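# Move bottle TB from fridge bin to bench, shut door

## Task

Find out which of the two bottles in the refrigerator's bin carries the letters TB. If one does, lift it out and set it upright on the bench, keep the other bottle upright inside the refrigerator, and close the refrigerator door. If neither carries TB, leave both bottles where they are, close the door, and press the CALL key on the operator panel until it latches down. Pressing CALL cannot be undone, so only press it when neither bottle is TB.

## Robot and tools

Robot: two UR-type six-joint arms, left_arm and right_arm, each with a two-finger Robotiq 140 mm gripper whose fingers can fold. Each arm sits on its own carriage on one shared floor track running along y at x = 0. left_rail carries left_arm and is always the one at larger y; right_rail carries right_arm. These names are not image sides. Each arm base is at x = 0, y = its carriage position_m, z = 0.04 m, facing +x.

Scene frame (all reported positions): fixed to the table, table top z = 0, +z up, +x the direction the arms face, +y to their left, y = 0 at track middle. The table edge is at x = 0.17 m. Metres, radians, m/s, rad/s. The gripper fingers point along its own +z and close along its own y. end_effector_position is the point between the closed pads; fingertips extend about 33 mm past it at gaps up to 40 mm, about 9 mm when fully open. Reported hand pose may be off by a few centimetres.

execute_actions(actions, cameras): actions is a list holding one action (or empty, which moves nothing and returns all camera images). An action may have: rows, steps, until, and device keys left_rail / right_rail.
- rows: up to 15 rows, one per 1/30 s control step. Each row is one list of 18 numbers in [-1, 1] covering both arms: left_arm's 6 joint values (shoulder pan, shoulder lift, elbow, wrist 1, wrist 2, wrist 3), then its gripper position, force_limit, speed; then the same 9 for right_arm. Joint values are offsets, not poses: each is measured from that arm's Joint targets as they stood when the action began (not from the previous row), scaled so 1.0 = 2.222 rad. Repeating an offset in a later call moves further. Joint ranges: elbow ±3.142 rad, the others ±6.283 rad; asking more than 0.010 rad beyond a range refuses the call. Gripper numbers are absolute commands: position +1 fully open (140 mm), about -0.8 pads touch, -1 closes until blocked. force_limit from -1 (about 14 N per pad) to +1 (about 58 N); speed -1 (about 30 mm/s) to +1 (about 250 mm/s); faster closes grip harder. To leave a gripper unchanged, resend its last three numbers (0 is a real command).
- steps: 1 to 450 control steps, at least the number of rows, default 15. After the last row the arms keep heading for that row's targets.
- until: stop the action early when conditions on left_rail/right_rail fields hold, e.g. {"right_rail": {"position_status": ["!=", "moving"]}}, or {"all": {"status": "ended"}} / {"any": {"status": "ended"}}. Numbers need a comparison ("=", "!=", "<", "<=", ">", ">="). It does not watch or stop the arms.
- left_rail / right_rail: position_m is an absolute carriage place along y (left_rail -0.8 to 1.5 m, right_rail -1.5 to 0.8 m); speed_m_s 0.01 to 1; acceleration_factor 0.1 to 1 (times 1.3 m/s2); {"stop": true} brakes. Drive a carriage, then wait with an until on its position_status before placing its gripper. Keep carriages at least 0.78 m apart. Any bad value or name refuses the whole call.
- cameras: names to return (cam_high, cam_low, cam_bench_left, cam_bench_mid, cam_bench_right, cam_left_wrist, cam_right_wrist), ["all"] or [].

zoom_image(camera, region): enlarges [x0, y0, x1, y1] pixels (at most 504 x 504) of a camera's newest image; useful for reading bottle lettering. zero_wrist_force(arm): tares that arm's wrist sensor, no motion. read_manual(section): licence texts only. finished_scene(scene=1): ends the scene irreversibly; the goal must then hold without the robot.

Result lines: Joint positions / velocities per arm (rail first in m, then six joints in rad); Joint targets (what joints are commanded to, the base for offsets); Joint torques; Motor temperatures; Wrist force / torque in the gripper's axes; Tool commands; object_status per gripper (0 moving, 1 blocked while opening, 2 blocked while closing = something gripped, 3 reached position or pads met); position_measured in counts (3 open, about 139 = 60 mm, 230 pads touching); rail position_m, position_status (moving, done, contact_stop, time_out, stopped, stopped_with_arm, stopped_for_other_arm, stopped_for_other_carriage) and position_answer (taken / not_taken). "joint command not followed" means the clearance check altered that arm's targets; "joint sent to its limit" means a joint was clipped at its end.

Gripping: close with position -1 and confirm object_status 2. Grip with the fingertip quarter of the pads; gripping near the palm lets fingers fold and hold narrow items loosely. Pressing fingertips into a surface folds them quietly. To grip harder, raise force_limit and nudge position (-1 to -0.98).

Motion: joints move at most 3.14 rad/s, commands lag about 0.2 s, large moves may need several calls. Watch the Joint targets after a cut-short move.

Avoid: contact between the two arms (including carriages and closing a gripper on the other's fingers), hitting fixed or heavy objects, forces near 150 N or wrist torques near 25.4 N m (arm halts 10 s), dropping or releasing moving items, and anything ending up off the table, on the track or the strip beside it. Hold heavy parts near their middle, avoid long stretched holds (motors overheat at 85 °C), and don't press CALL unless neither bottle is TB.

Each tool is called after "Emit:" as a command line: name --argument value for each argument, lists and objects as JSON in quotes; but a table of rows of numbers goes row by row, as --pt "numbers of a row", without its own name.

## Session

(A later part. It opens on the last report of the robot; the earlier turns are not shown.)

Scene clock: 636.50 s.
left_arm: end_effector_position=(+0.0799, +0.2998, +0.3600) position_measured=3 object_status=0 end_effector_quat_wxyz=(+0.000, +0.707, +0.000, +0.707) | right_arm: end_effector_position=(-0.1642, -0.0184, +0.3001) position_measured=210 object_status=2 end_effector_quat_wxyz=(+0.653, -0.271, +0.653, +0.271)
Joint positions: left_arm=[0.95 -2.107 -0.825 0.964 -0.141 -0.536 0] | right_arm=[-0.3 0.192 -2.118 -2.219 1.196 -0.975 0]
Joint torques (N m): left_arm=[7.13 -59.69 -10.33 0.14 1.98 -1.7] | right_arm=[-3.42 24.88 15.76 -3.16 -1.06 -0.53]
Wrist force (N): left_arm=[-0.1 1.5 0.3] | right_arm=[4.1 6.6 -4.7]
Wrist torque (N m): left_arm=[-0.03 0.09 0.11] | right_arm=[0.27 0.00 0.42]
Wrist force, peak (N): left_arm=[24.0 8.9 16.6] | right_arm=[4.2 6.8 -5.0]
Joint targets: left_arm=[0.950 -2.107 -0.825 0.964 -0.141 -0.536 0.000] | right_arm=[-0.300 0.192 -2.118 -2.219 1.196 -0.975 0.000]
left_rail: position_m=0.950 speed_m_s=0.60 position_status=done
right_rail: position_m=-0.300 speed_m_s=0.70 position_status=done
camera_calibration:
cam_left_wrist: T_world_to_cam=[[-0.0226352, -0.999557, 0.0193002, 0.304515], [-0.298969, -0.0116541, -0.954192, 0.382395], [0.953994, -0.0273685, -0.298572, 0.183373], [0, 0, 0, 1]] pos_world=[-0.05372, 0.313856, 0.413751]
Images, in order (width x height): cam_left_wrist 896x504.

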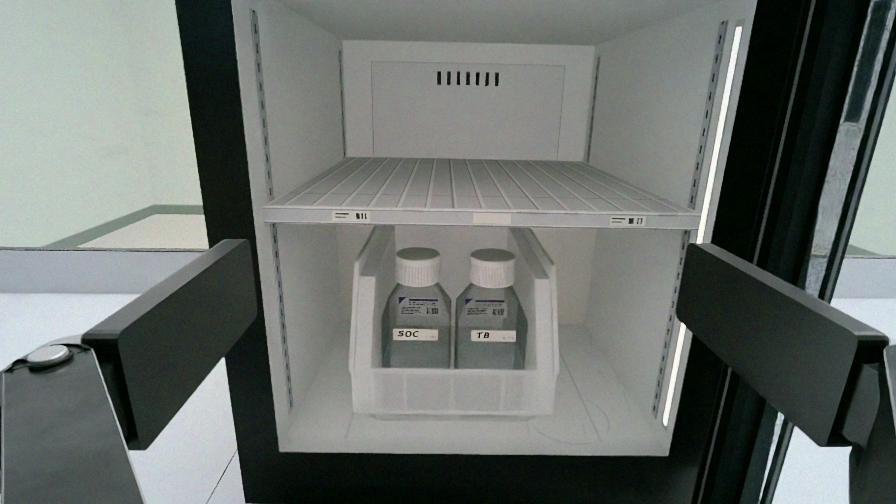

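Emit:
execute_actions --actions '[{"rows":[[0.00986,0.08452,0.02417,-0.10779,0.00977,0,1,0,-0.5,0,0,0,0,0,0,-1,0,-1]],"steps":25}]' --cameras '["cam_left_wrist"]'

Emit:
zoom_image --camera "cam_left_wrist" --region '[320, 80, 620, 330]'

Emit:
execute_actions --actions '[{"rows":[[0,0.05729,0.018,-0.07529,0,0,1,0,-0.5,0,0,0,0,0,0,-1,0,-1]],"steps":25}]' --cameras '["cam_left_wrist"]'

Emit:
zoom_image --camera "cam_left_wrist" --region '[320, 0, 620, 250]'

Scene clock: 726.33 s.
left_arm: end_effector_position=(+0.0801, +0.2700, +0.2097) position_measured=3 object_status=3 end_effector_quat_wxyz=(+0.000, +0.707, +0.000, +0.707) | right_arm: end_effector_position=(-0.1642, -0.0184, +0.3001) position_measured=210 object_status=2 end_effector_quat_wxyz=(+0.653, -0.271, +0.653, +0.271)
Joint positions: left_arm=[0.95 -2.085 -0.637 1.018 -0.38 -0.514 0] | right_arm=[-0.3 0.192 -2.118 -2.219 1.196 -0.975 0]
Joint torques (N m): left_arm=[7.03 -41.73 -9.92 0.13 1.79 -1.49] | right_arm=[-1.54 23.58 14.47 -3.13 -1.26 -0.29]
Wrist force (N): left_arm=[-0.6 1.0 0.8] | right_arm=[4.2 6.8 -4.7]
Wrist torque (N m): left_arm=[-0.14 0.20 0.12] | right_arm=[0.29 0.00 0.42]
Wrist force, peak (N): left_arm=[22.9 -3.2 5.5] | right_arm=[4.1 6.8 -5.1]
Joint targets: left_arm=[0.950 -2.085 -0.637 1.018 -0.380 -0.514 0.000] | right_arm=[-0.300 0.192 -2.118 -2.219 1.196 -0.975 0.000]
left_rail: position_m=0.950 speed_m_s=0.60 position_status=done
right_rail: position_m=-0.300 speed_m_s=0.70 position_status=done
camera_calibration:
cam_left_wrist: T_world_to_cam=[[-0.0224721, -0.999594, 0.0175427, 0.278018], [-0.298016, -0.0100517, -0.954508, 0.238251], [0.954296, -0.0266778, -0.297669, 0.137137], [0, 0, 0, 1]] pos_world=[-0.0536191, 0.283958, 0.263356]
Images, in order (width x height): cam_left_wrist 896x504.

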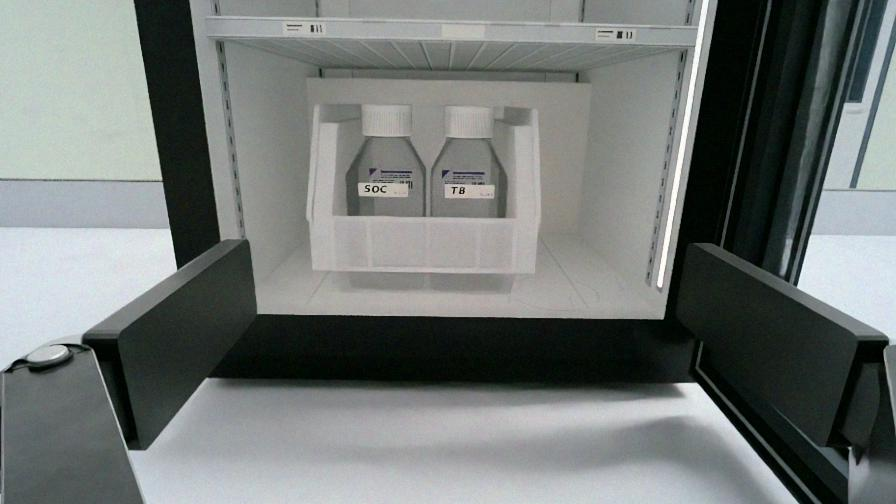

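Scaled by 1.680 from the camera's 896x504 image, which has a finer 1280x720 frame.

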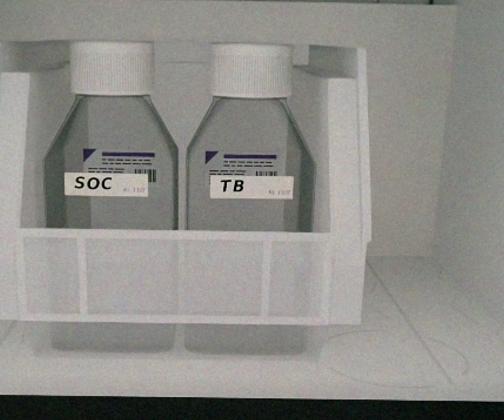

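Scene clock: 727.37 s.
left_arm: end_effector_position=(+0.0802, +0.2701, +0.1057) position_measured=3 object_status=3 end_effector_quat_wxyz=(+0.000, +0.707, +0.000, +0.707) | right_arm: end_effector_position=(-0.1642, -0.0184, +0.3001) position_measured=210 object_status=2 end_effector_quat_wxyz=(+0.653, -0.271, +0.653, +0.271)
Joint positions: left_arm=[0.95 -2.085 -0.509 1.058 -0.547 -0.514 0] | right_arm=[-0.3 0.192 -2.118 -2.219 1.196 -0.975 0]
Joint torques (N m): left_arm=[-4.33 -39.92 -7.83 0.11 0.13 -1.75] | right_arm=[-2.07 22.84 14.29 -3.04 -1.04 -0.41]
Wrist force (N): left_arm=[-0.2 1.5 0.8] | right_arm=[3.3 6.6 -4.9]
Wrist torque (N m): left_arm=[-0.01 0.12 0.12] | right_arm=[0.27 0.06 0.42]
Wrist force, peak (N): left_arm=[20.6 1.4 0.4] | right_arm=[4.2 6.8 -4.9]
Joint targets: left_arm=[0.950 -2.085 -0.509 1.058 -0.547 -0.514 0.000] | right_arm=[-0.300 0.192 -2.118 -2.219 1.196 -0.975 0.000]
left_rail: position_m=0.950 speed_m_s=0.60 position_status=done
right_rail: position_m=-0.300 speed_m_s=0.70 position_status=done
camera_calibration:
cam_left_wrist: T_world_to_cam=[[-0.0224721, -0.999594, 0.0175427, 0.279945], [-0.298016, -0.0100517, -0.954508, 0.139013], [0.954296, -0.0266778, -0.297669, 0.106087], [0, 0, 0, 1]] pos_world=[-0.0535191, 0.284058, 0.159356]
Images, in order (width x height): cam_left_wrist 896x504.

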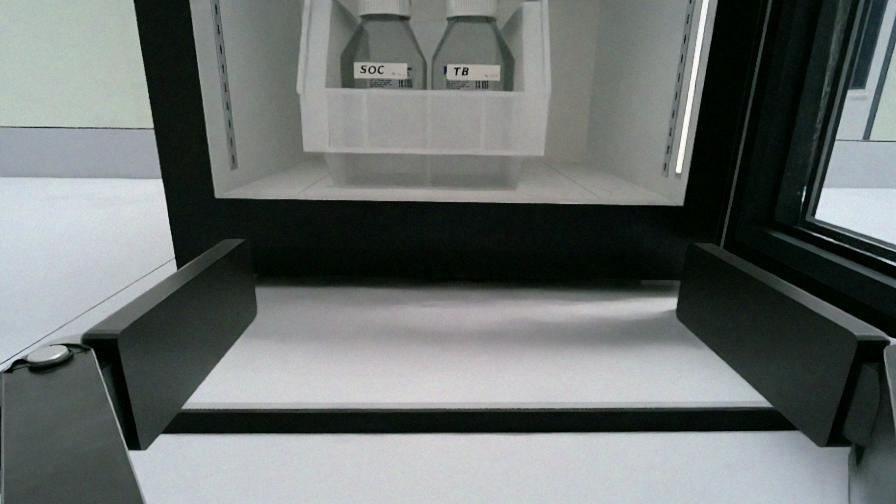

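Scaled by 1.680 from the camera's 896x504 image, which has a finer 1280x720 frame.

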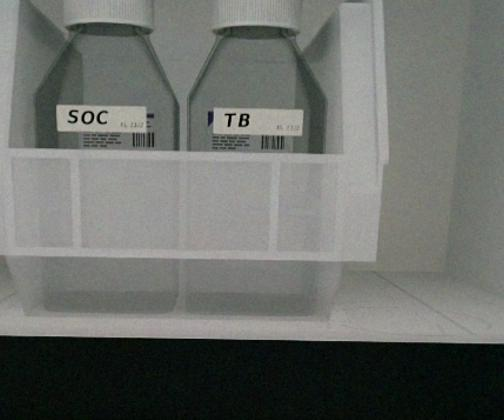

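Emit:
zoom_image --camera "cam_left_wrist" --region '[440, 0, 590, 210]'

Scaled by 2.400 from the camera's 896x504 image, which has a finer 1280x720 frame.

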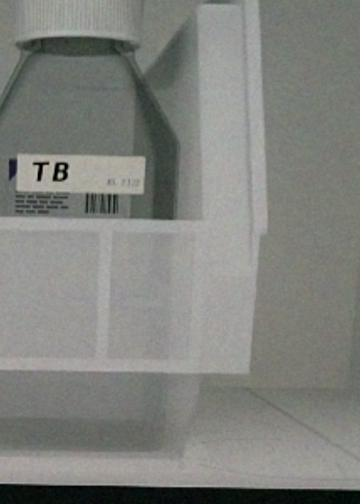

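Emit:
execute_actions --actions '[{"rows":[[0.07093,-0.11269,0.02498,0.08762,0.07084,0,1,0,-0.5,0,0,0,0,0,0,-1,0,-1]],"steps":25}]' --cameras '["cam_left_wrist"]'

Emit:
zoom_image --camera "cam_left_wrist" --region '[300, 100, 600, 350]'

Scene clock: 825.17 s.
left_arm: end_effector_position=(+0.2000, +0.2701, +0.2597) position_measured=3 object_status=3 end_effector_quat_wxyz=(+0.000, +0.707, +0.000, +0.707) | right_arm: end_effector_position=(-0.1642, -0.0184, +0.3001) position_measured=210 object_status=2 end_effector_quat_wxyz=(+0.653, -0.271, +0.653, +0.271)
Joint positions: left_arm=[0.95 -1.927 -0.76 1.114 -0.353 -0.357 0] | right_arm=[-0.3 0.192 -2.118 -2.219 1.196 -0.975 0]
Joint torques (N m): left_arm=[5.07 -61.98 -10.63 2.55 1.88 -1.28] | right_arm=[-2.58 24.86 12.72 -3.31 -1 -0.49]
Wrist force (N): left_arm=[-0.8 1.4 0.7] | right_arm=[3.4 6.7 -4.6]
Wrist torque (N m): left_arm=[-0.04 0.24 0.13] | right_arm=[0.28 0.03 0.42]
Wrist force, peak (N): left_arm=[-19.8 -0.4 -14.2] | right_arm=[4.2 7.0 -4.8]
Joint targets: left_arm=[0.950 -1.927 -0.760 1.114 -0.353 -0.357 0.000] | right_arm=[-0.300 0.192 -2.118 -2.219 1.196 -0.975 0.000]
left_rail: position_m=0.950 speed_m_s=0.60 position_status=done
right_rail: position_m=-0.300 speed_m_s=0.70 position_status=done
camera_calibration:
cam_left_wrist: T_world_to_cam=[[-0.0222163, -0.999597, 0.0176772, 0.27978], [-0.298321, -0.0102479, -0.954411, 0.321782], [0.954207, -0.026477, -0.297973, 0.0375495], [0, 0, 0, 1]] pos_world=[0.06638, 0.283959, 0.313356]
Images, in order (width x height): cam_left_wrist 896x504.

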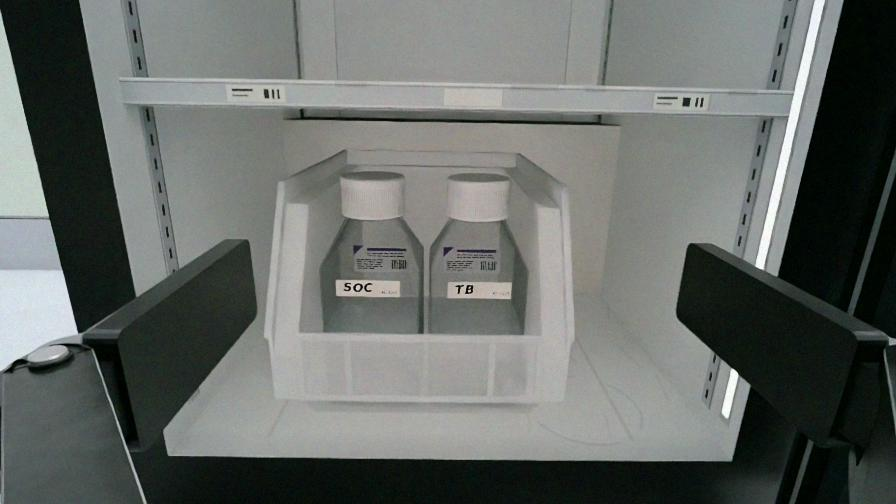

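Scaled by 1.680 from the camera's 896x504 image, which has a finer 1280x720 frame.

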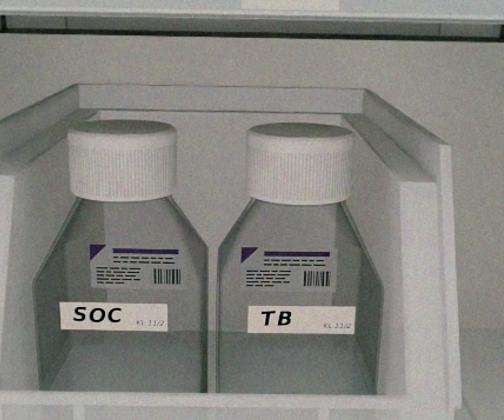

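Emit:
execute_actions --actions '[{"rows":[[-0.0203,-0.26733,0.28231,0.22885,0.31499,-0.23222,1,0,-0.5,0,0,0,0,0,0,-1,0,-1]],"steps":35}]' --cameras '["cam_left_wrist"]'

Emit:
zoom_image --camera "cam_left_wrist" --region '[250, 150, 650, 450]'

Scene clock: 989.17 s.
left_arm: end_effector_position=(+0.1996, +0.3297, +0.3300) position_measured=3 object_status=3 end_effector_quat_wxyz=(+0.220, +0.720, -0.262, +0.604) | right_arm: end_effector_position=(-0.1642, -0.0184, +0.3001) position_measured=210 object_status=2 end_effector_quat_wxyz=(+0.653, -0.271, +0.653, +0.271)
Joint positions: left_arm=[0.95 -1.973 -1.354 1.741 0.156 0.343 -0.516] | right_arm=[-0.3 0.192 -2.118 -2.219 1.196 -0.975 0]
Joint torques (N m): left_arm=[-6.27 -40.54 -10.15 2.31 0.75 -2.26] | right_arm=[-3.52 23.28 13.61 -3.19 -1.03 -0.39]
Wrist force (N): left_arm=[-0.6 1.5 1.1] | right_arm=[3.5 6.6 -4.7]
Wrist torque (N m): left_arm=[0.02 0.21 0.21] | right_arm=[0.26 0.02 0.41]
Wrist force, peak (N): left_arm=[-11.8 9.1 -6.5] | right_arm=[4.2 6.8 -5.0]
Joint targets: left_arm=[0.950 -1.973 -1.354 1.741 0.156 0.343 -0.516] | right_arm=[-0.300 0.192 -2.118 -2.219 1.196 -0.975 0.000]
left_rail: position_m=0.950 speed_m_s=0.60 position_status=done
right_rail: position_m=-0.300 speed_m_s=0.70 position_status=done
camera_calibration:
cam_left_wrist: T_world_to_cam=[[-0.657332, -0.75329, 0.0216559, 0.382404], [-0.35905, 0.287789, -0.88784, 0.281229], [0.662569, -0.591382, -0.459642, 0.358312], [0, 0, 0, 1]] pos_world=[0.114936, 0.419026, 0.4061]
Images, in order (width x height): cam_left_wrist 896x504.

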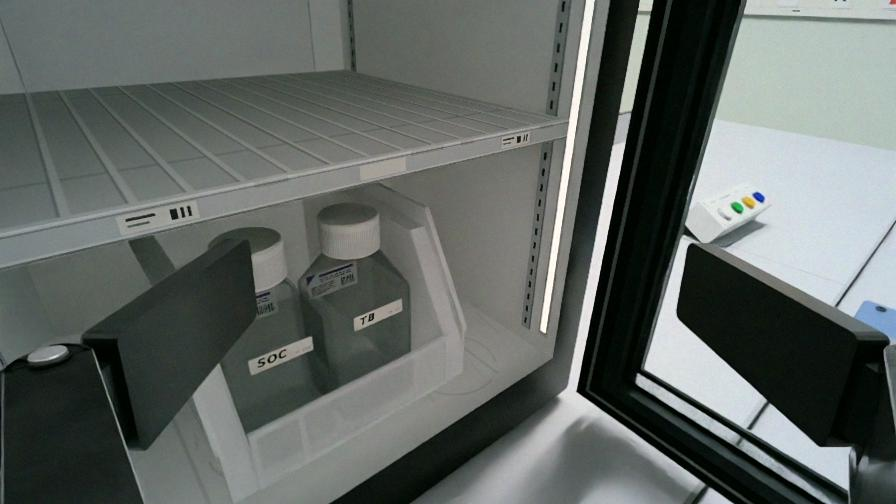

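Scaled by 1.260 from the camera's 896x504 image, which has a finer 1280x720 frame.

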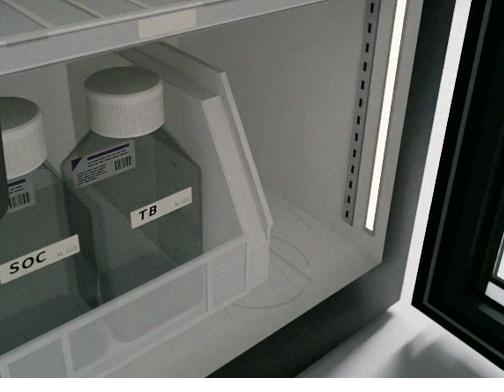

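Emit:
execute_actions --actions '[{"rows":[[0.08974,0.09,-0.05864,-0.90545,-0.31391,0.85684,-0.1,0,0,0,0,0,0,0,0,-1,0,-1]],"left_rail":{"position_m":0.9456},"steps":50}]' --cameras '["cam_left_wrist","cam_high"]'

Scene clock: 1154.37 s.
left_arm: end_effector_position=(+0.3287, +0.4071, +0.3289) position_measured=141 object_status=3 end_effector_quat_wxyz=(-0.018, +0.701, -0.044, +0.712) | right_arm: end_effector_position=(-0.1642, -0.0184, +0.3001) position_measured=210 object_status=2 end_effector_quat_wxyz=(+0.653, -0.271, +0.653, +0.271)
Joint positions: left_arm=[0.946 -1.793 -1.174 1.623 -0.372 -0.185 0.012] | right_arm=[-0.3 0.192 -2.118 -2.219 1.196 -0.975 0]
Joint torques (N m): left_arm=[12.67 -22.67 -27.91 -0.32 -3.86 2.25] | right_arm=[-2.29 23.61 13.58 -3.07 -2.47 0.06]
Wrist force (N): left_arm=[2.1 6.0 -5.5] | right_arm=[3.9 6.4 -4.4]
Wrist torque (N m): left_arm=[-0.13 0.05 0.07] | right_arm=[0.29 0.00 0.41]
Wrist force, peak (N): left_arm=[20.0 11.6 -1.8] | right_arm=[6.5 7.5 -5.6]
Joint targets: left_arm=[0.946 -1.793 -1.173 1.623 -0.372 -0.185 0.012] | right_arm=[-0.300 0.192 -2.118 -2.219 1.196 -0.975 0.000]
left_rail: position_m=0.946 speed_m_s=0.60 position_status=done
right_rail: position_m=-0.300 speed_m_s=0.70 position_status=done
led back after a hold (left arm): the arm was led back toward your command in small steps, so it may still be short of it.
joint command not followed: on one or more control steps a check withheld the commanded joint targets of the left arm, and it was not sent them on those steps.
cause: while a carriage moves, is told to move, or has just stopped, the clearance check judges arm commands more strictly, and it could not pass these joint targets: it found too little room between the arms, or a fault had stopped an arm; next, move the arms while the carriages stand.
camera_calibration:
cam_left_wrist: T_world_to_cam=[[-0.0589606, -0.995808, -0.0699232, 0.457805], [-0.282081, 0.0838101, -0.955723, 0.38436], [0.957577, -0.0366259, -0.28584, -0.0618892], [0, 0, 0, 1]] pos_world=[0.194677, 0.421406, 0.381662]
Images, in order (width x height): cam_high 896x504, cam_left_wrist 896x504.

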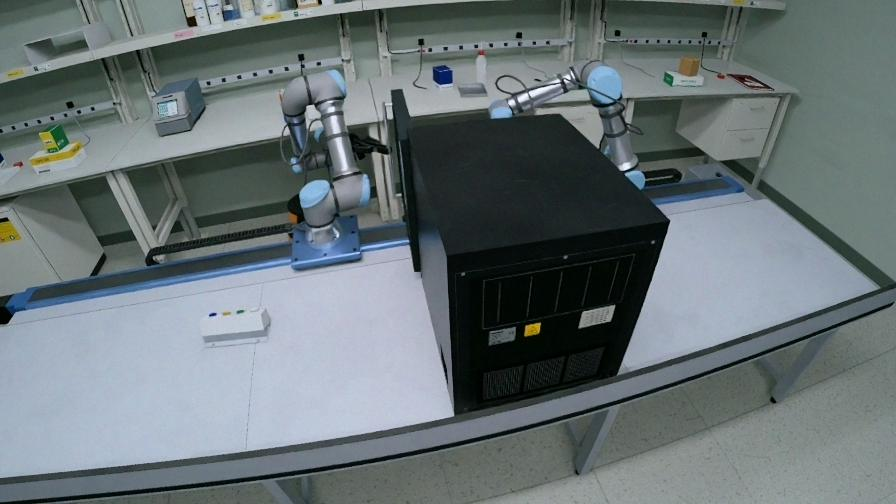

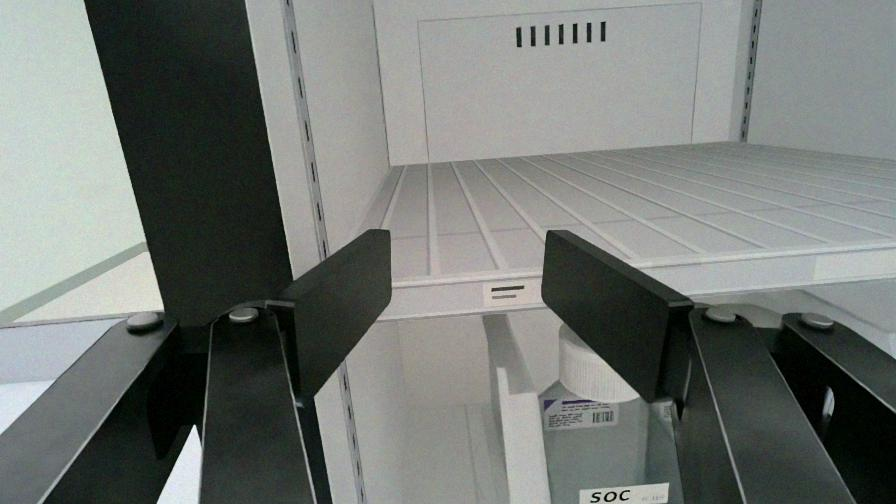

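Emit:
execute_actions --actions '[{"rows":[[0.00873,0.00855,-0.00554,-0.66786,-0.07628,0.61926,-0.1,0,0,0,0,0,0,0,0,-1,0,-1]],"steps":45}]' --cameras '["cam_left_wrist"]'

Scene clock: 1162.87 s.
left_arm: end_effector_position=(+0.2950, +0.2687, +0.2949) position_measured=141 object_status=3 end_effector_quat_wxyz=(+0.040, +0.817, -0.057, +0.572) | right_arm: end_effector_position=(-0.1642, -0.0184, +0.3001) position_measured=210 object_status=2 end_effector_quat_wxyz=(+0.653, -0.271, +0.653, +0.271)
Joint positions: left_arm=[0.946 -1.773 -1.154 1.611 -1.856 -0.354 1.388] | right_arm=[-0.3 0.192 -2.118 -2.219 1.196 -0.975 0]
Joint torques (N m): left_arm=[4.89 -26.02 -19.68 -4.08 0.23 2.5] | right_arm=[-4.26 23.71 13.17 -2.8 -1.49 -0.21]
Wrist force (N): left_arm=[-0.9 -0.2 1.1] | right_arm=[5.7 7.0 -5.5]
Wrist torque (N m): left_arm=[-0.29 0.21 0.13] | right_arm=[0.24 0.00 0.41]
Wrist force, peak (N): left_arm=[21.2 14.5 -5.7] | right_arm=[5.4 7.7 -5.7]
Joint targets: left_arm=[0.946 -1.773 -1.154 1.611 -1.856 -0.354 1.388] | right_arm=[-0.300 0.192 -2.118 -2.219 1.196 -0.975 0.000]
left_rail: position_m=0.946 speed_m_s=0.60 position_status=done
right_rail: position_m=-0.300 speed_m_s=0.70 position_status=done
camera_calibration:
cam_left_wrist: T_world_to_cam=[[-0.153276, -0.98785, 0.0256844, 0.313067], [-0.602656, 0.0728472, -0.794669, 0.403965], [0.783142, -0.137283, -0.6065, 0.128633], [0, 0, 0, 1]] pos_world=[0.1907, 0.297494, 0.390993]
Images, in order (width x height): cam_left_wrist 896x504.

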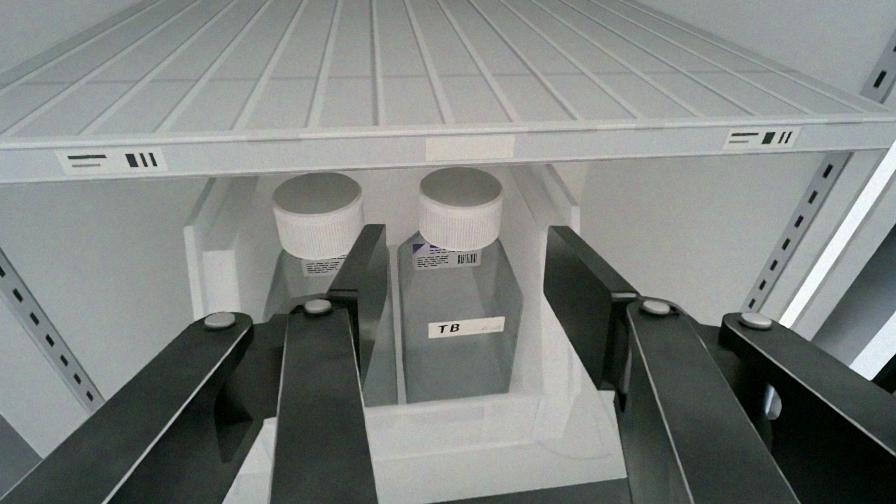

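Emit:
execute_actions --actions '[{"left_rail":{"position_m":0.9436},"steps":20,"until":{"left_rail":{"position_status":["!=","moving"]}}}]'

Emit:
execute_actions --actions '[{"rows":[[0.04685,0.03848,0.00882,-0.1757,0.00122,0.13668,-0.1,0,0,0,0,0,0,0,0,-1,0,-1]],"steps":30}]' --cameras '["cam_left_wrist"]'

Scene clock: 1181.23 s.
left_arm: end_effector_position=(+0.2950, +0.2667, +0.2949) position_measured=141 object_status=3 end_effector_quat_wxyz=(+0.040, +0.817, -0.057, +0.572) | right_arm: end_effector_position=(-0.1642, -0.0184, +0.3001) position_measured=210 object_status=2 end_effector_quat_wxyz=(+0.653, -0.271, +0.653, +0.271)
Joint positions: left_arm=[0.944 -1.773 -1.154 1.611 -1.856 -0.354 1.388] | right_arm=[-0.3 0.192 -2.118 -2.219 1.196 -0.975 0]
Joint torques (N m): left_arm=[-1.61 -38.61 -15.84 -4.2 0.19 2.37] | right_arm=[-3.04 23.23 9.1 -1.49 -1.42 -0.08]
Wrist force (N): left_arm=[-0.9 0.5 1.0] | right_arm=[5.3 7.1 -5.4]
Wrist torque (N m): left_arm=[-0.15 0.22 0.12] | right_arm=[0.27 0.06 0.41]
Wrist force, peak (N): left_arm=[-1.4 0.8 1.3] | right_arm=[5.8 7.3 -5.4]
Joint targets: left_arm=[0.944 -1.773 -1.154 1.611 -1.856 -0.354 1.388] | right_arm=[-0.300 0.192 -2.118 -2.219 1.196 -0.975 0.000]
Tool commands: left_gripper/position=-0.1 left_gripper/force_limit=+0.0 left_gripper/speed=+0.0 right_gripper/position=-1.0 right_gripper/force_limit=+0.0 right_gripper/speed=-1.0
left_rail: position_m=0.944 speed_m_s=0.60 position_status=done
right_rail: position_m=-0.300 speed_m_s=0.70 position_status=done

Scene clock: 1182.43 s.
left_arm: end_effector_position=(+0.3597, +0.2573, +0.2711) position_measured=141 object_status=3 end_effector_quat_wxyz=(+0.040, +0.817, -0.057, +0.572) | right_arm: end_effector_position=(-0.1642, -0.0184, +0.3001) position_measured=210 object_status=2 end_effector_quat_wxyz=(+0.653, -0.271, +0.653, +0.271)
Joint positions: left_arm=[0.944 -1.669 -1.069 1.631 -2.247 -0.352 1.692] | right_arm=[-0.3 0.192 -2.118 -2.219 1.196 -0.975 0]
Joint torques (N m): left_arm=[6.47 -28.62 -12.33 -4.7 4.13 2.27] | right_arm=[-3.88 23.52 10.24 -1.33 -1.38 0.04]
Wrist force (N): left_arm=[-1.0 0.4 1.1] | right_arm=[5.5 7.1 -5.5]
Wrist torque (N m): left_arm=[-0.18 0.26 0.13] | right_arm=[0.27 0.05 0.41]
Wrist force, peak (N): left_arm=[8.9 2.9 -15.5] | right_arm=[5.7 7.3 -5.4]
Joint targets: left_arm=[0.944 -1.669 -1.069 1.631 -2.247 -0.352 1.692] | right_arm=[-0.300 0.192 -2.118 -2.219 1.196 -0.975 0.000]
left_rail: position_m=0.944 speed_m_s=0.60 position_status=done
right_rail: position_m=-0.300 speed_m_s=0.70 position_status=done
camera_calibration:
cam_left_wrist: T_world_to_cam=[[-0.153832, -0.987764, 0.025665, 0.312572], [-0.602906, 0.0732533, -0.794442, 0.424791], [0.782841, -0.137684, -0.606797, 0.0622], [0, 0, 0, 1]] pos_world=[0.2555, 0.286194, 0.367193]
Images, in order (width x height): cam_left_wrist 896x504.

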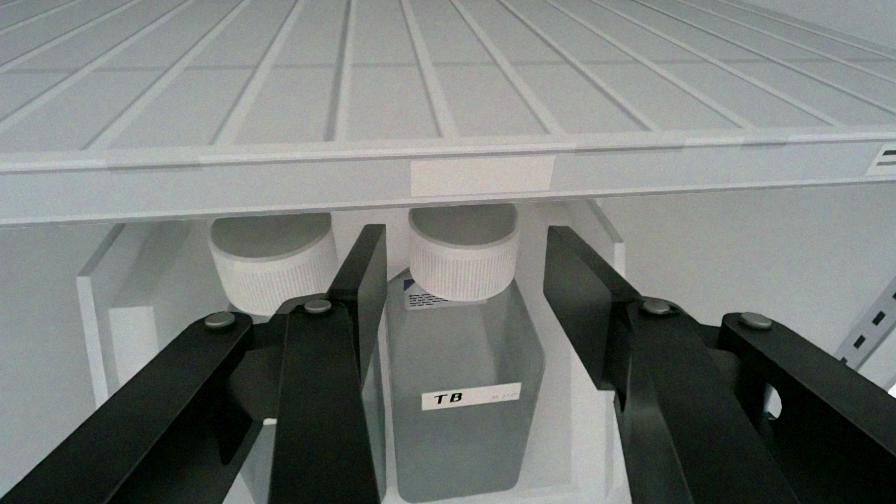

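Emit:
execute_actions --actions '[{"left_rail":{"position_m":0.9418},"steps":20,"until":{"left_rail":{"position_status":["!=","moving"]}}}]'

Emit:
execute_actions --actions '[{"rows":[[0.01969,0.02174,-0.00683,-0.06632,-0.00413,0.05492,-0.1,0,0,0,0,0,0,0,0,-1,0,-1]],"steps":25}]' --cameras '["cam_left_wrist"]'

Emit:
zoom_image --camera "cam_left_wrist" --region '[350, 180, 600, 380]'

Scene clock: 1194.97 s.
left_arm: end_effector_position=(+0.3597, +0.2555, +0.2710) position_measured=141 object_status=3 end_effector_quat_wxyz=(+0.040, +0.817, -0.057, +0.572) | right_arm: end_effector_position=(-0.1642, -0.0184, +0.3001) position_measured=210 object_status=2 end_effector_quat_wxyz=(+0.653, -0.271, +0.653, +0.271)
Joint positions: left_arm=[0.942 -1.669 -1.069 1.631 -2.247 -0.352 1.692] | right_arm=[-0.3 0.192 -2.118 -2.219 1.196 -0.975 0]
Joint torques (N m): left_arm=[4.26 -30.54 -15.52 -4.31 4 2.42] | right_arm=[-4 23.9 7.27 -1.35 -1.16 0.15]
Wrist force (N): left_arm=[-0.9 0.3 1.1] | right_arm=[4.9 7.1 -5.4]
Wrist torque (N m): left_arm=[-0.20 0.26 0.13] | right_arm=[0.26 0.06 0.41]
Wrist force, peak (N): left_arm=[-1.3 0.5 1.3] | right_arm=[5.6 7.4 -5.7]
Joint targets: left_arm=[0.942 -1.669 -1.069 1.631 -2.247 -0.352 1.692] | right_arm=[-0.300 0.192 -2.118 -2.219 1.196 -0.975 0.000]
Tool commands: left_gripper/position=-0.1 left_gripper/force_limit=+0.0 left_gripper/speed=+0.0 right_gripper/position=-1.0 right_gripper/force_limit=+0.0 right_gripper/speed=-1.0
left_rail: position_m=0.942 speed_m_s=0.60 position_status=done
right_rail: position_m=-0.300 speed_m_s=0.70 position_status=done

Scene clock: 1196.00 s.
left_arm: end_effector_position=(+0.3872, +0.2506, +0.2606) position_measured=141 object_status=3 end_effector_quat_wxyz=(+0.040, +0.818, -0.057, +0.571) | right_arm: end_effector_position=(-0.1642, -0.0184, +0.3001) position_measured=210 object_status=2 end_effector_quat_wxyz=(+0.653, -0.271, +0.653, +0.271)
Joint positions: left_arm=[0.942 -1.625 -1.021 1.616 -2.394 -0.361 1.814] | right_arm=[-0.3 0.192 -2.118 -2.219 1.196 -0.975 0]
Joint torques (N m): left_arm=[6.53 -29.34 -32.59 -4.58 0.17 2.36] | right_arm=[-3.52 23.53 5.74 -1.51 -1.43 -0.03]
Wrist force (N): left_arm=[-0.9 0.0 1.2] | right_arm=[5.5 7.1 -5.6]
Wrist torque (N m): left_arm=[-0.23 0.23 0.11] | right_arm=[0.28 0.00 0.41]
Wrist force, peak (N): left_arm=[3.1 1.3 -8.8] | right_arm=[5.6 7.2 -5.7]
Joint targets: left_arm=[0.942 -1.625 -1.021 1.616 -2.394 -0.361 1.814] | right_arm=[-0.300 0.192 -2.118 -2.219 1.196 -0.975 0.000]
left_rail: position_m=0.942 speed_m_s=0.60 position_status=done
right_rail: position_m=-0.300 speed_m_s=0.70 position_status=done
camera_calibration:
cam_left_wrist: T_world_to_cam=[[-0.15347, -0.987819, 0.0256856, 0.310284], [-0.604308, 0.0732568, -0.793376, 0.433898], [0.781831, -0.137281, -0.60819, 0.0340622], [0, 0, 0, 1]] pos_world=[0.283196, 0.279394, 0.356991]
Images, in order (width x height): cam_left_wrist 896x504.

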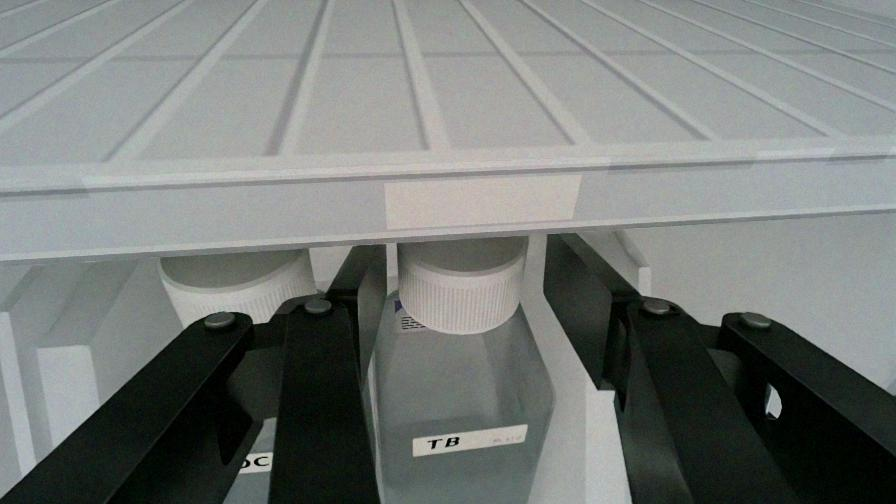

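Scaled by 2.016 from the camera's 896x504 image, which has a finer 1280x720 frame.

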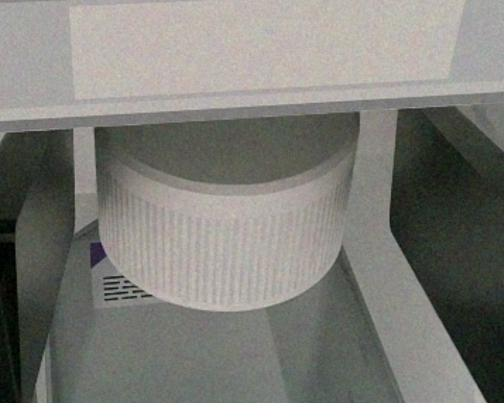

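Emit:
execute_actions --actions '[{"rows":[[0.01181,0.01304,-0.0041,-0.03979,-0.00248,0.03295,-0.1,0,0,0,0,0,0,0,0,-1,0,-1]],"steps":25}]' --cameras '["cam_left_wrist"]'

Emit:
zoom_image --camera "cam_left_wrist" --region '[350, 180, 600, 380]'

Scene clock: 1209.67 s.
left_arm: end_effector_position=(+0.4043, +0.2491, +0.2546) position_measured=141 object_status=3 end_effector_quat_wxyz=(+0.040, +0.817, -0.057, +0.572) | right_arm: end_effector_position=(-0.1642, -0.0184, +0.3001) position_measured=210 object_status=2 end_effector_quat_wxyz=(+0.653, -0.271, +0.653, +0.271)
Joint positions: left_arm=[0.942 -1.599 -0.992 1.606 -2.483 -0.366 1.887] | right_arm=[-0.3 0.192 -2.118 -2.219 1.196 -0.975 0]
Joint torques (N m): left_arm=[6.04 -29.65 -31.16 -4.3 -0.01 2.36] | right_arm=[-4.55 24.06 2.66 -1.34 -1.26 0.21]
Wrist force (N): left_arm=[-0.9 0.5 1.4] | right_arm=[5.6 7.3 -5.6]
Wrist torque (N m): left_arm=[-0.15 0.22 0.12] | right_arm=[0.31 0.04 0.41]
Wrist force, peak (N): left_arm=[1.0 1.5 -4.7] | right_arm=[5.6 7.4 -5.7]
Joint targets: left_arm=[0.942 -1.599 -0.992 1.606 -2.483 -0.366 1.887] | right_arm=[-0.300 0.192 -2.118 -2.219 1.196 -0.975 0.000]
left_rail: position_m=0.942 speed_m_s=0.60 position_status=done
right_rail: position_m=-0.300 speed_m_s=0.70 position_status=done
camera_calibration:
cam_left_wrist: T_world_to_cam=[[-0.15389, -0.987755, 0.025631, 0.311682], [-0.603115, 0.0733538, -0.794274, 0.439235], [0.782668, -0.13769, -0.607019, 0.0163221], [0, 0, 0, 1]] pos_world=[0.3001, 0.277894, 0.350792]
Images, in order (width x height): cam_left_wrist 896x504.

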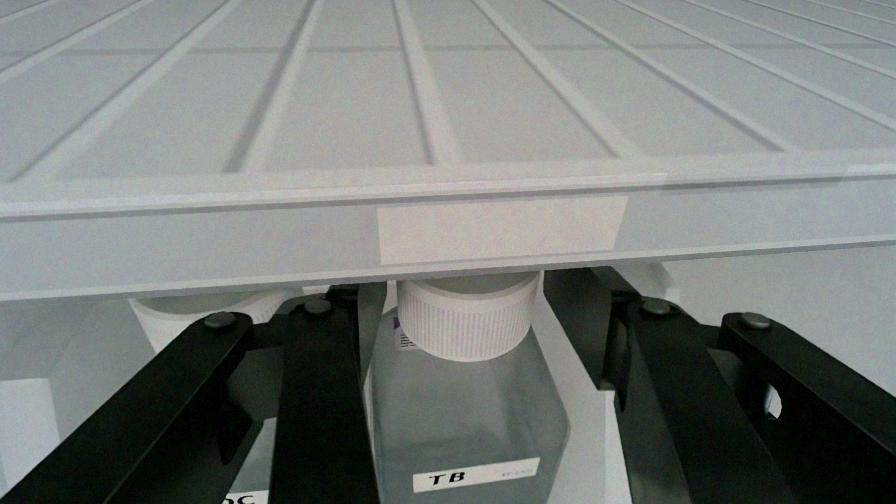

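Scaled by 2.016 from the camera's 896x504 image, which has a finer 1280x720 frame.

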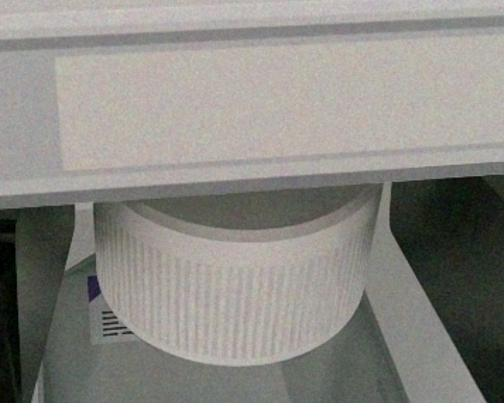

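Emit:
execute_actions --actions '[{"rows":[[0,0,0,0,0,0,-1,0.6,-1,0,0,0,0,0,0,-1,0,-1]],"steps":50}]' --cameras '["cam_left_wrist"]'

Scene clock: 1217.53 s.
left_arm: end_effector_position=(+0.4043, +0.2491, +0.2546) position_measured=161 object_status=2 end_effector_quat_wxyz=(+0.040, +0.817, -0.057, +0.572) | right_arm: end_effector_position=(-0.1642, -0.0184, +0.3001) position_measured=210 object_status=2 end_effector_quat_wxyz=(+0.653, -0.271, +0.653, +0.271)
Joint positions: left_arm=[0.942 -1.599 -0.992 1.606 -2.483 -0.366 1.887] | right_arm=[-0.3 0.192 -2.118 -2.219 1.196 -0.975 0]
Joint torques (N m): left_arm=[1.94 -35.05 -29.72 -4.01 2.75 2.03] | right_arm=[-3.63 24.72 1.87 -1.62 -1.38 0.24]
Wrist force (N): left_arm=[1.0 -0.3 -0.7] | right_arm=[5.7 6.7 -5.3]
Wrist torque (N m): left_arm=[-0.13 0.20 0.18] | right_arm=[0.26 0.03 0.41]
Wrist force, peak (N): left_arm=[-2.4 0.1 1.5] | right_arm=[5.5 7.3 -5.9]
Joint targets: left_arm=[0.942 -1.599 -0.992 1.606 -2.483 -0.366 1.887] | right_arm=[-0.300 0.192 -2.118 -2.219 1.196 -0.975 0.000]
left_rail: position_m=0.942 speed_m_s=0.60 position_status=done
right_rail: position_m=-0.300 speed_m_s=0.70 position_status=done
camera_calibration:
cam_left_wrist: T_world_to_cam=[[-0.15389, -0.987755, 0.025631, 0.311682], [-0.603115, 0.0733538, -0.794274, 0.439235], [0.782668, -0.13769, -0.607019, 0.0163221], [0, 0, 0, 1]] pos_world=[0.3001, 0.277894, 0.350792]
Images, in order (width x height): cam_left_wrist 896x504.

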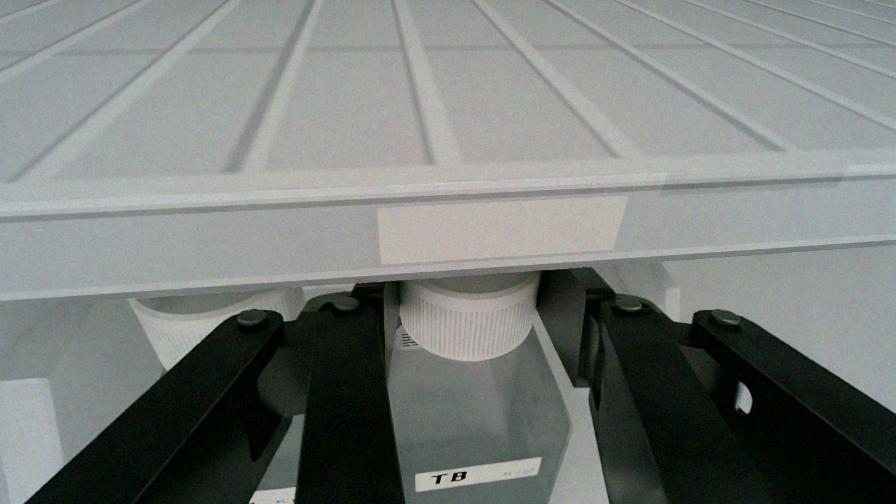

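Emit:
execute_actions --actions '[{"rows":[[0,-0.00236,-0.00145,0.0038,0,0,-1,0.6,-1,0,0,0,0,0,0,-1,0,-1]],"steps":20}]' --cameras '["cam_left_wrist"]'

Scene clock: 1265.87 s.
left_arm: end_effector_position=(+0.4043, +0.2491, +0.2585) position_measured=161 object_status=2 end_effector_quat_wxyz=(+0.040, +0.817, -0.057, +0.572) | right_arm: end_effector_position=(-0.1642, -0.0184, +0.3001) position_measured=210 object_status=2 end_effector_quat_wxyz=(+0.653, -0.271, +0.653, +0.271)
Joint positions: left_arm=[0.942 -1.599 -0.997 1.603 -2.474 -0.366 1.887] | right_arm=[-0.3 0.192 -2.118 -2.219 1.196 -0.975 0]
Joint torques (N m): left_arm=[-4.48 -58.74 -33.85 -2.39 3.28 0.64] | right_arm=[-4.26 24.78 -2.42 -1.39 -1.58 0.23]
Wrist force (N): left_arm=[-5.5 0.4 2.0] | right_arm=[5.1 7.3 -5.6]
Wrist torque (N m): left_arm=[-0.15 0.36 0.13] | right_arm=[0.30 0.04 0.41]
Wrist force, peak (N): left_arm=[-5.4 0.8 2.8] | right_arm=[6.1 6.8 -5.6]
Joint targets: left_arm=[0.942 -1.599 -0.997 1.603 -2.474 -0.366 1.887] | right_arm=[-0.300 0.192 -2.118 -2.219 1.196 -0.975 0.000]
left_rail: position_m=0.942 speed_m_s=0.60 position_status=done
right_rail: position_m=-0.300 speed_m_s=0.70 position_status=done
camera_calibration:
cam_left_wrist: T_world_to_cam=[[-0.15389, -0.987755, 0.025631, 0.31158], [-0.603115, 0.0733538, -0.794274, 0.442413], [0.782668, -0.13769, -0.607019, 0.0187502], [0, 0, 0, 1]] pos_world=[0.3001, 0.277894, 0.354792]
Images, in order (width x height): cam_left_wrist 896x504.

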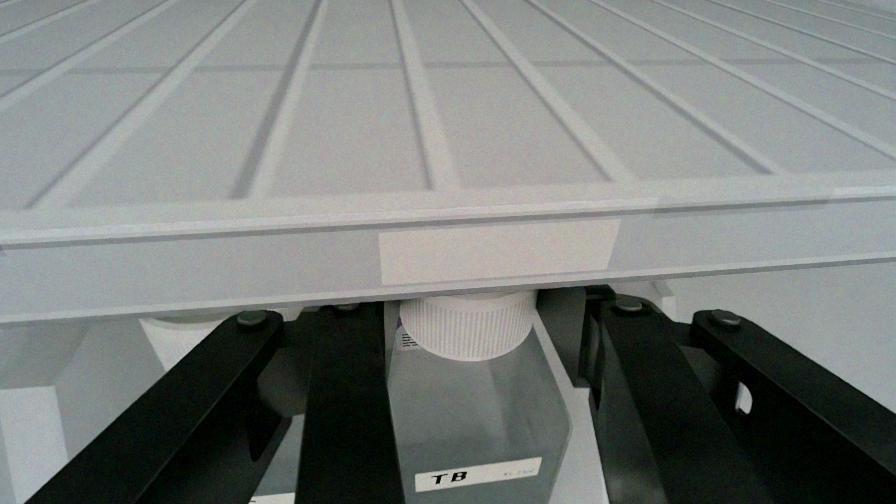

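Emit:
execute_actions --actions '[{"rows":[[-0.0071,0.0058,0.0062,-0.0044,0.0208,-0.0064,-0.98,1,-1,0,0,0,0,0,0,-1,0,-1],[-0.0071,0.0058,0.0062,-0.0044,0.0208,-0.0064,-0.98,1,-1,0,0,0,0,0,0,-1,0,-1],[-0.0142,0.0116,0.0124,-0.0088,0.0416,-0.0128,-0.98,1,-1,0,0,0,0,0,0,-1,0,-1],[-0.0142,0.0116,0.0124,-0.0088,0.0416,-0.0128,-0.98,1,-1,0,0,0,0,0,0,-1,0,-1],[-0.0213,0.0174,0.0186,-0.0131,0.0624,-0.0192,-0.98,1,-1,0,0,0,0,0,0,-1,0,-1],[-0.0213,0.0174,0.0186,-0.0131,0.0624,-0.0192,-0.98,1,-1,0,0,0,0,0,0,-1,0,-1],[-0.02844,0.02318,0.02484,-0.01751,0.08326,-0.02561,-0.98,1,-1,0,0,0,0,0,0,-1,0,-1]],"steps":30}]' --cameras '["cam_left_wrist"]'

Scene clock: 1282.27 s.
left_arm: end_effector_position=(+0.3775, +0.2491, +0.2585) position_measured=162 object_status=2 end_effector_quat_wxyz=(+0.034, +0.764, -0.061, +0.641) | right_arm: end_effector_position=(-0.1642, -0.0184, +0.3001) position_measured=210 object_status=2 end_effector_quat_wxyz=(+0.653, -0.271, +0.653, +0.271)
Joint positions: left_arm=[0.942 -1.662 -0.945 1.658 -2.513 -0.181 1.83] | right_arm=[-0.3 0.192 -2.118 -2.219 1.196 -0.975 0]
Joint torques (N m): left_arm=[-5.92 -32.59 -12.35 -4.7 5.58 -2.04] | right_arm=[-5.74 24.31 -4.17 -1.72 -1.74 0.13]
Wrist force (N): left_arm=[-5.5 0.5 2.2] | right_arm=[5.2 7.2 -5.7]
Wrist torque (N m): left_arm=[-0.20 0.29 0.20] | right_arm=[0.29 0.02 0.41]
Wrist force, peak (N): left_arm=[-12.3 1.1 1.8] | right_arm=[5.1 7.2 -5.8]
Joint targets: left_arm=[0.942 -1.662 -0.945 1.658 -2.513 -0.181 1.830] | right_arm=[-0.300 0.192 -2.118 -2.219 1.196 -0.975 0.000]
left_rail: position_m=0.942 speed_m_s=0.60 position_status=done
right_rail: position_m=-0.300 speed_m_s=0.70 position_status=done
camera_calibration:
cam_left_wrist: T_world_to_cam=[[-0.155824, -0.987778, -0.00376098, 0.315797], [-0.455645, 0.0752563, -0.886975, 0.394105], [0.876417, -0.136498, -0.461803, -0.0335608], [0, 0, 0, 1]] pos_world=[0.258194, 0.277697, 0.335251]
Images, in order (width x height): cam_left_wrist 896x504.

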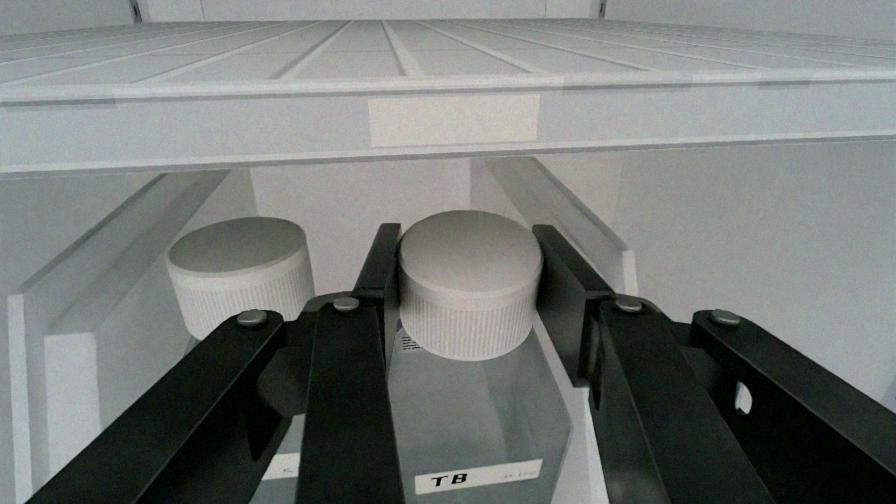

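Emit:
execute_actions --actions '[{"rows":[[-0.0075,0.012,0.0042,-0.0183,0.0267,0.0045,-0.98,1,-1,0,0,0,0,0,0,-1,0,-1],[-0.0075,0.012,0.0042,-0.0183,0.0267,0.0045,-0.98,1,-1,0,0,0,0,0,0,-1,0,-1],[-0.0149,0.024,0.0084,-0.0366,0.0534,0.009,-0.98,1,-1,0,0,0,0,0,0,-1,0,-1],[-0.0149,0.024,0.0084,-0.0366,0.0534,0.009,-0.98,1,-1,0,0,0,0,0,0,-1,0,-1],[-0.02237,0.036,0.0126,-0.05486,0.08011,0.0135,-0.98,1,-1,0,0,0,0,0,0,-1,0,-1],[-0.02237,0.036,0.0126,-0.05486,0.08011,0.0135,-0.98,1,-1,0,0,0,0,0,0,-1,0,-1],[-0.0284,0.05227,0.01402,-0.07487,0.11227,0.02106,-0.98,1,-1,0,0,0,0,0,0,-1,0,-1],[-0.0284,0.05227,0.01402,-0.07487,0.11227,0.02106,-0.98,1,-1,0,0,0,0,0,0,-1,0,-1],[-0.03443,0.06854,0.01544,-0.09487,0.14442,0.02862,-0.98,1,-1,0,0,0,0,0,0,-1,0,-1]],"steps":32}]' --cameras '["cam_left_wrist"]'

Scene clock: 1294.87 s.
left_arm: end_effector_position=(+0.3302, +0.2490, +0.2651) position_measured=162 object_status=2 end_effector_quat_wxyz=(+0.025, +0.655, -0.066, +0.753) | right_arm: end_effector_position=(-0.1642, -0.0184, +0.3001) position_measured=210 object_status=2 end_effector_quat_wxyz=(+0.653, -0.271, +0.653, +0.271)
Joint positions: left_arm=[0.942 -1.739 -0.793 1.693 -2.724 0.14 1.894] | right_arm=[-0.3 0.192 -2.118 -2.219 1.196 -0.975 0]
Joint torques (N m): left_arm=[-5.57 -35.35 -7.08 -4.64 5.73 2.34] | right_arm=[-7.83 25.13 -6.7 -1.54 -1.84 0.42]
Wrist force (N): left_arm=[-5.8 1.2 0.6] | right_arm=[4.8 7.1 -5.6]
Wrist torque (N m): left_arm=[-0.15 0.22 0.06] | right_arm=[0.27 0.01 0.41]
Wrist force, peak (N): left_arm=[-13.0 1.0 0.7] | right_arm=[5.2 7.4 -5.6]
Joint targets: left_arm=[0.942 -1.739 -0.793 1.693 -2.724 0.140 1.894] | right_arm=[-0.300 0.192 -2.118 -2.219 1.196 -0.975 0.000]
left_rail: position_m=0.942 speed_m_s=0.60 position_status=done
right_rail: position_m=-0.300 speed_m_s=0.70 position_status=done
camera_calibration:
cam_left_wrist: T_world_to_cam=[[-0.147722, -0.987712, -0.0510197, 0.318254], [-0.159157, 0.0746535, -0.984427, 0.306407], [0.976139, -0.137301, -0.168229, -0.0995927], [0, 0, 0, 1]] pos_world=[0.192996, 0.277795, 0.301118]
Images, in order (width x height): cam_left_wrist 896x504.

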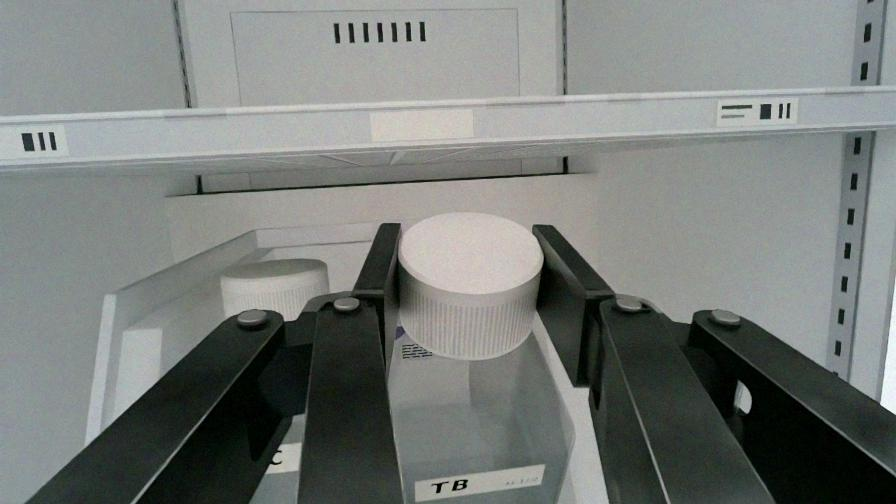

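Emit:
execute_actions --actions '[]' --cameras '["cam_left_wrist"]'

Emit:
zoom_image --camera "cam_left_wrist" --region '[350, 200, 620, 500]'

Scene clock: 1303.80 s.
left_arm: end_effector_position=(+0.3302, +0.2490, +0.2651) position_measured=162 object_status=2 end_effector_quat_wxyz=(+0.025, +0.655, -0.066, +0.753) | right_arm: end_effector_position=(-0.1642, -0.0184, +0.3001) position_measured=210 object_status=2 end_effector_quat_wxyz=(+0.653, -0.271, +0.653, +0.271)
Joint positions: left_arm=[0.942 -1.739 -0.793 1.693 -2.724 0.14 1.894] | right_arm=[-0.3 0.192 -2.118 -2.219 1.196 -0.975 0]
Joint velocities: within noise
Joint torques (N m): left_arm=[-6.45 -33.82 -7.57 -4.37 5.46 2.44] | right_arm=[-7.1 26.18 -6.75 -1.78 -1.92 0.4]
Motor temperatures (°C): left_arm=[31 38 35 38 41 36] | right_arm=[34 30 33 39 42 47]
Wrist force (N): left_arm=[-5.8 0.9 0.4] | right_arm=[5.2 7.0 -5.6]
Wrist torque (N m): left_arm=[-0.23 0.21 0.07] | right_arm=[0.24 0.01 0.41]
Wrist force, peak (N): left_arm=[-6.2 1.1 0.4] | right_arm=[5.4 7.4 -5.4]
Joint targets: left_arm=[0.942 -1.739 -0.793 1.693 -2.724 0.140 1.894] | right_arm=[-0.300 0.192 -2.118 -2.219 1.196 -0.975 0.000]
Tool commands: left_gripper/position=-0.98 left_gripper/force_limit=+1.0 left_gripper/speed=-1.0 right_gripper/position=-1.0 right_gripper/force_limit=+0.0 right_gripper/speed=-1.0
left_rail: position_m=0.942 speed_m_s=0.60 position_status=done
right_rail: position_m=-0.300 speed_m_s=0.70 position_status=done
camera_calibration:
cam_left_wrist: T_world_to_cam=[[-0.147722, -0.987712, -0.0510197, 0.318254], [-0.159157, 0.0746535, -0.984427, 0.306407], [0.976139, -0.137301, -0.168229, -0.0995927], [0, 0, 0, 1]] pos_world=[0.192996, 0.277795, 0.301118]
Images, in order (width x height): cam_left_wrist 896x504.

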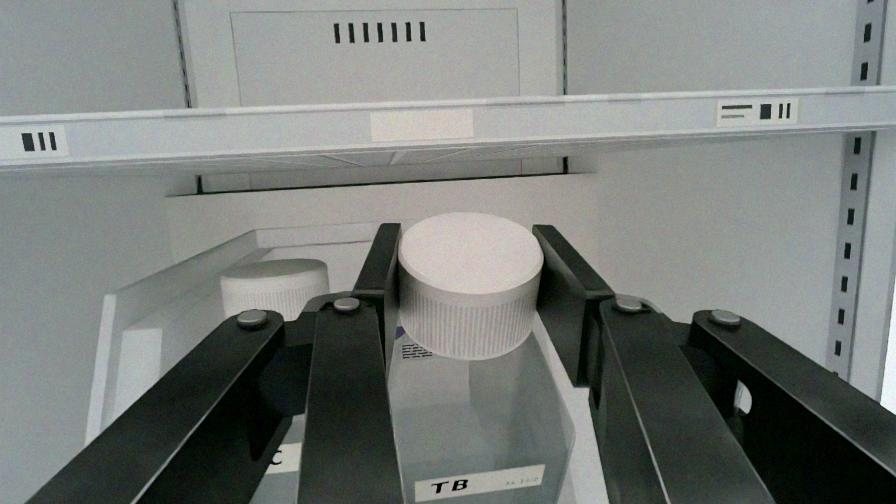

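Scaled by 1.680 from the camera's 896x504 image, which has a finer 1280x720 frame.

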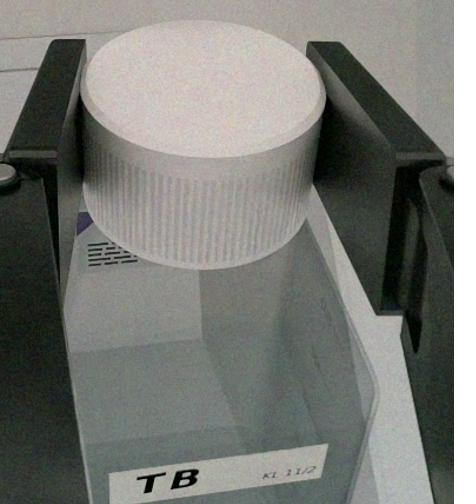

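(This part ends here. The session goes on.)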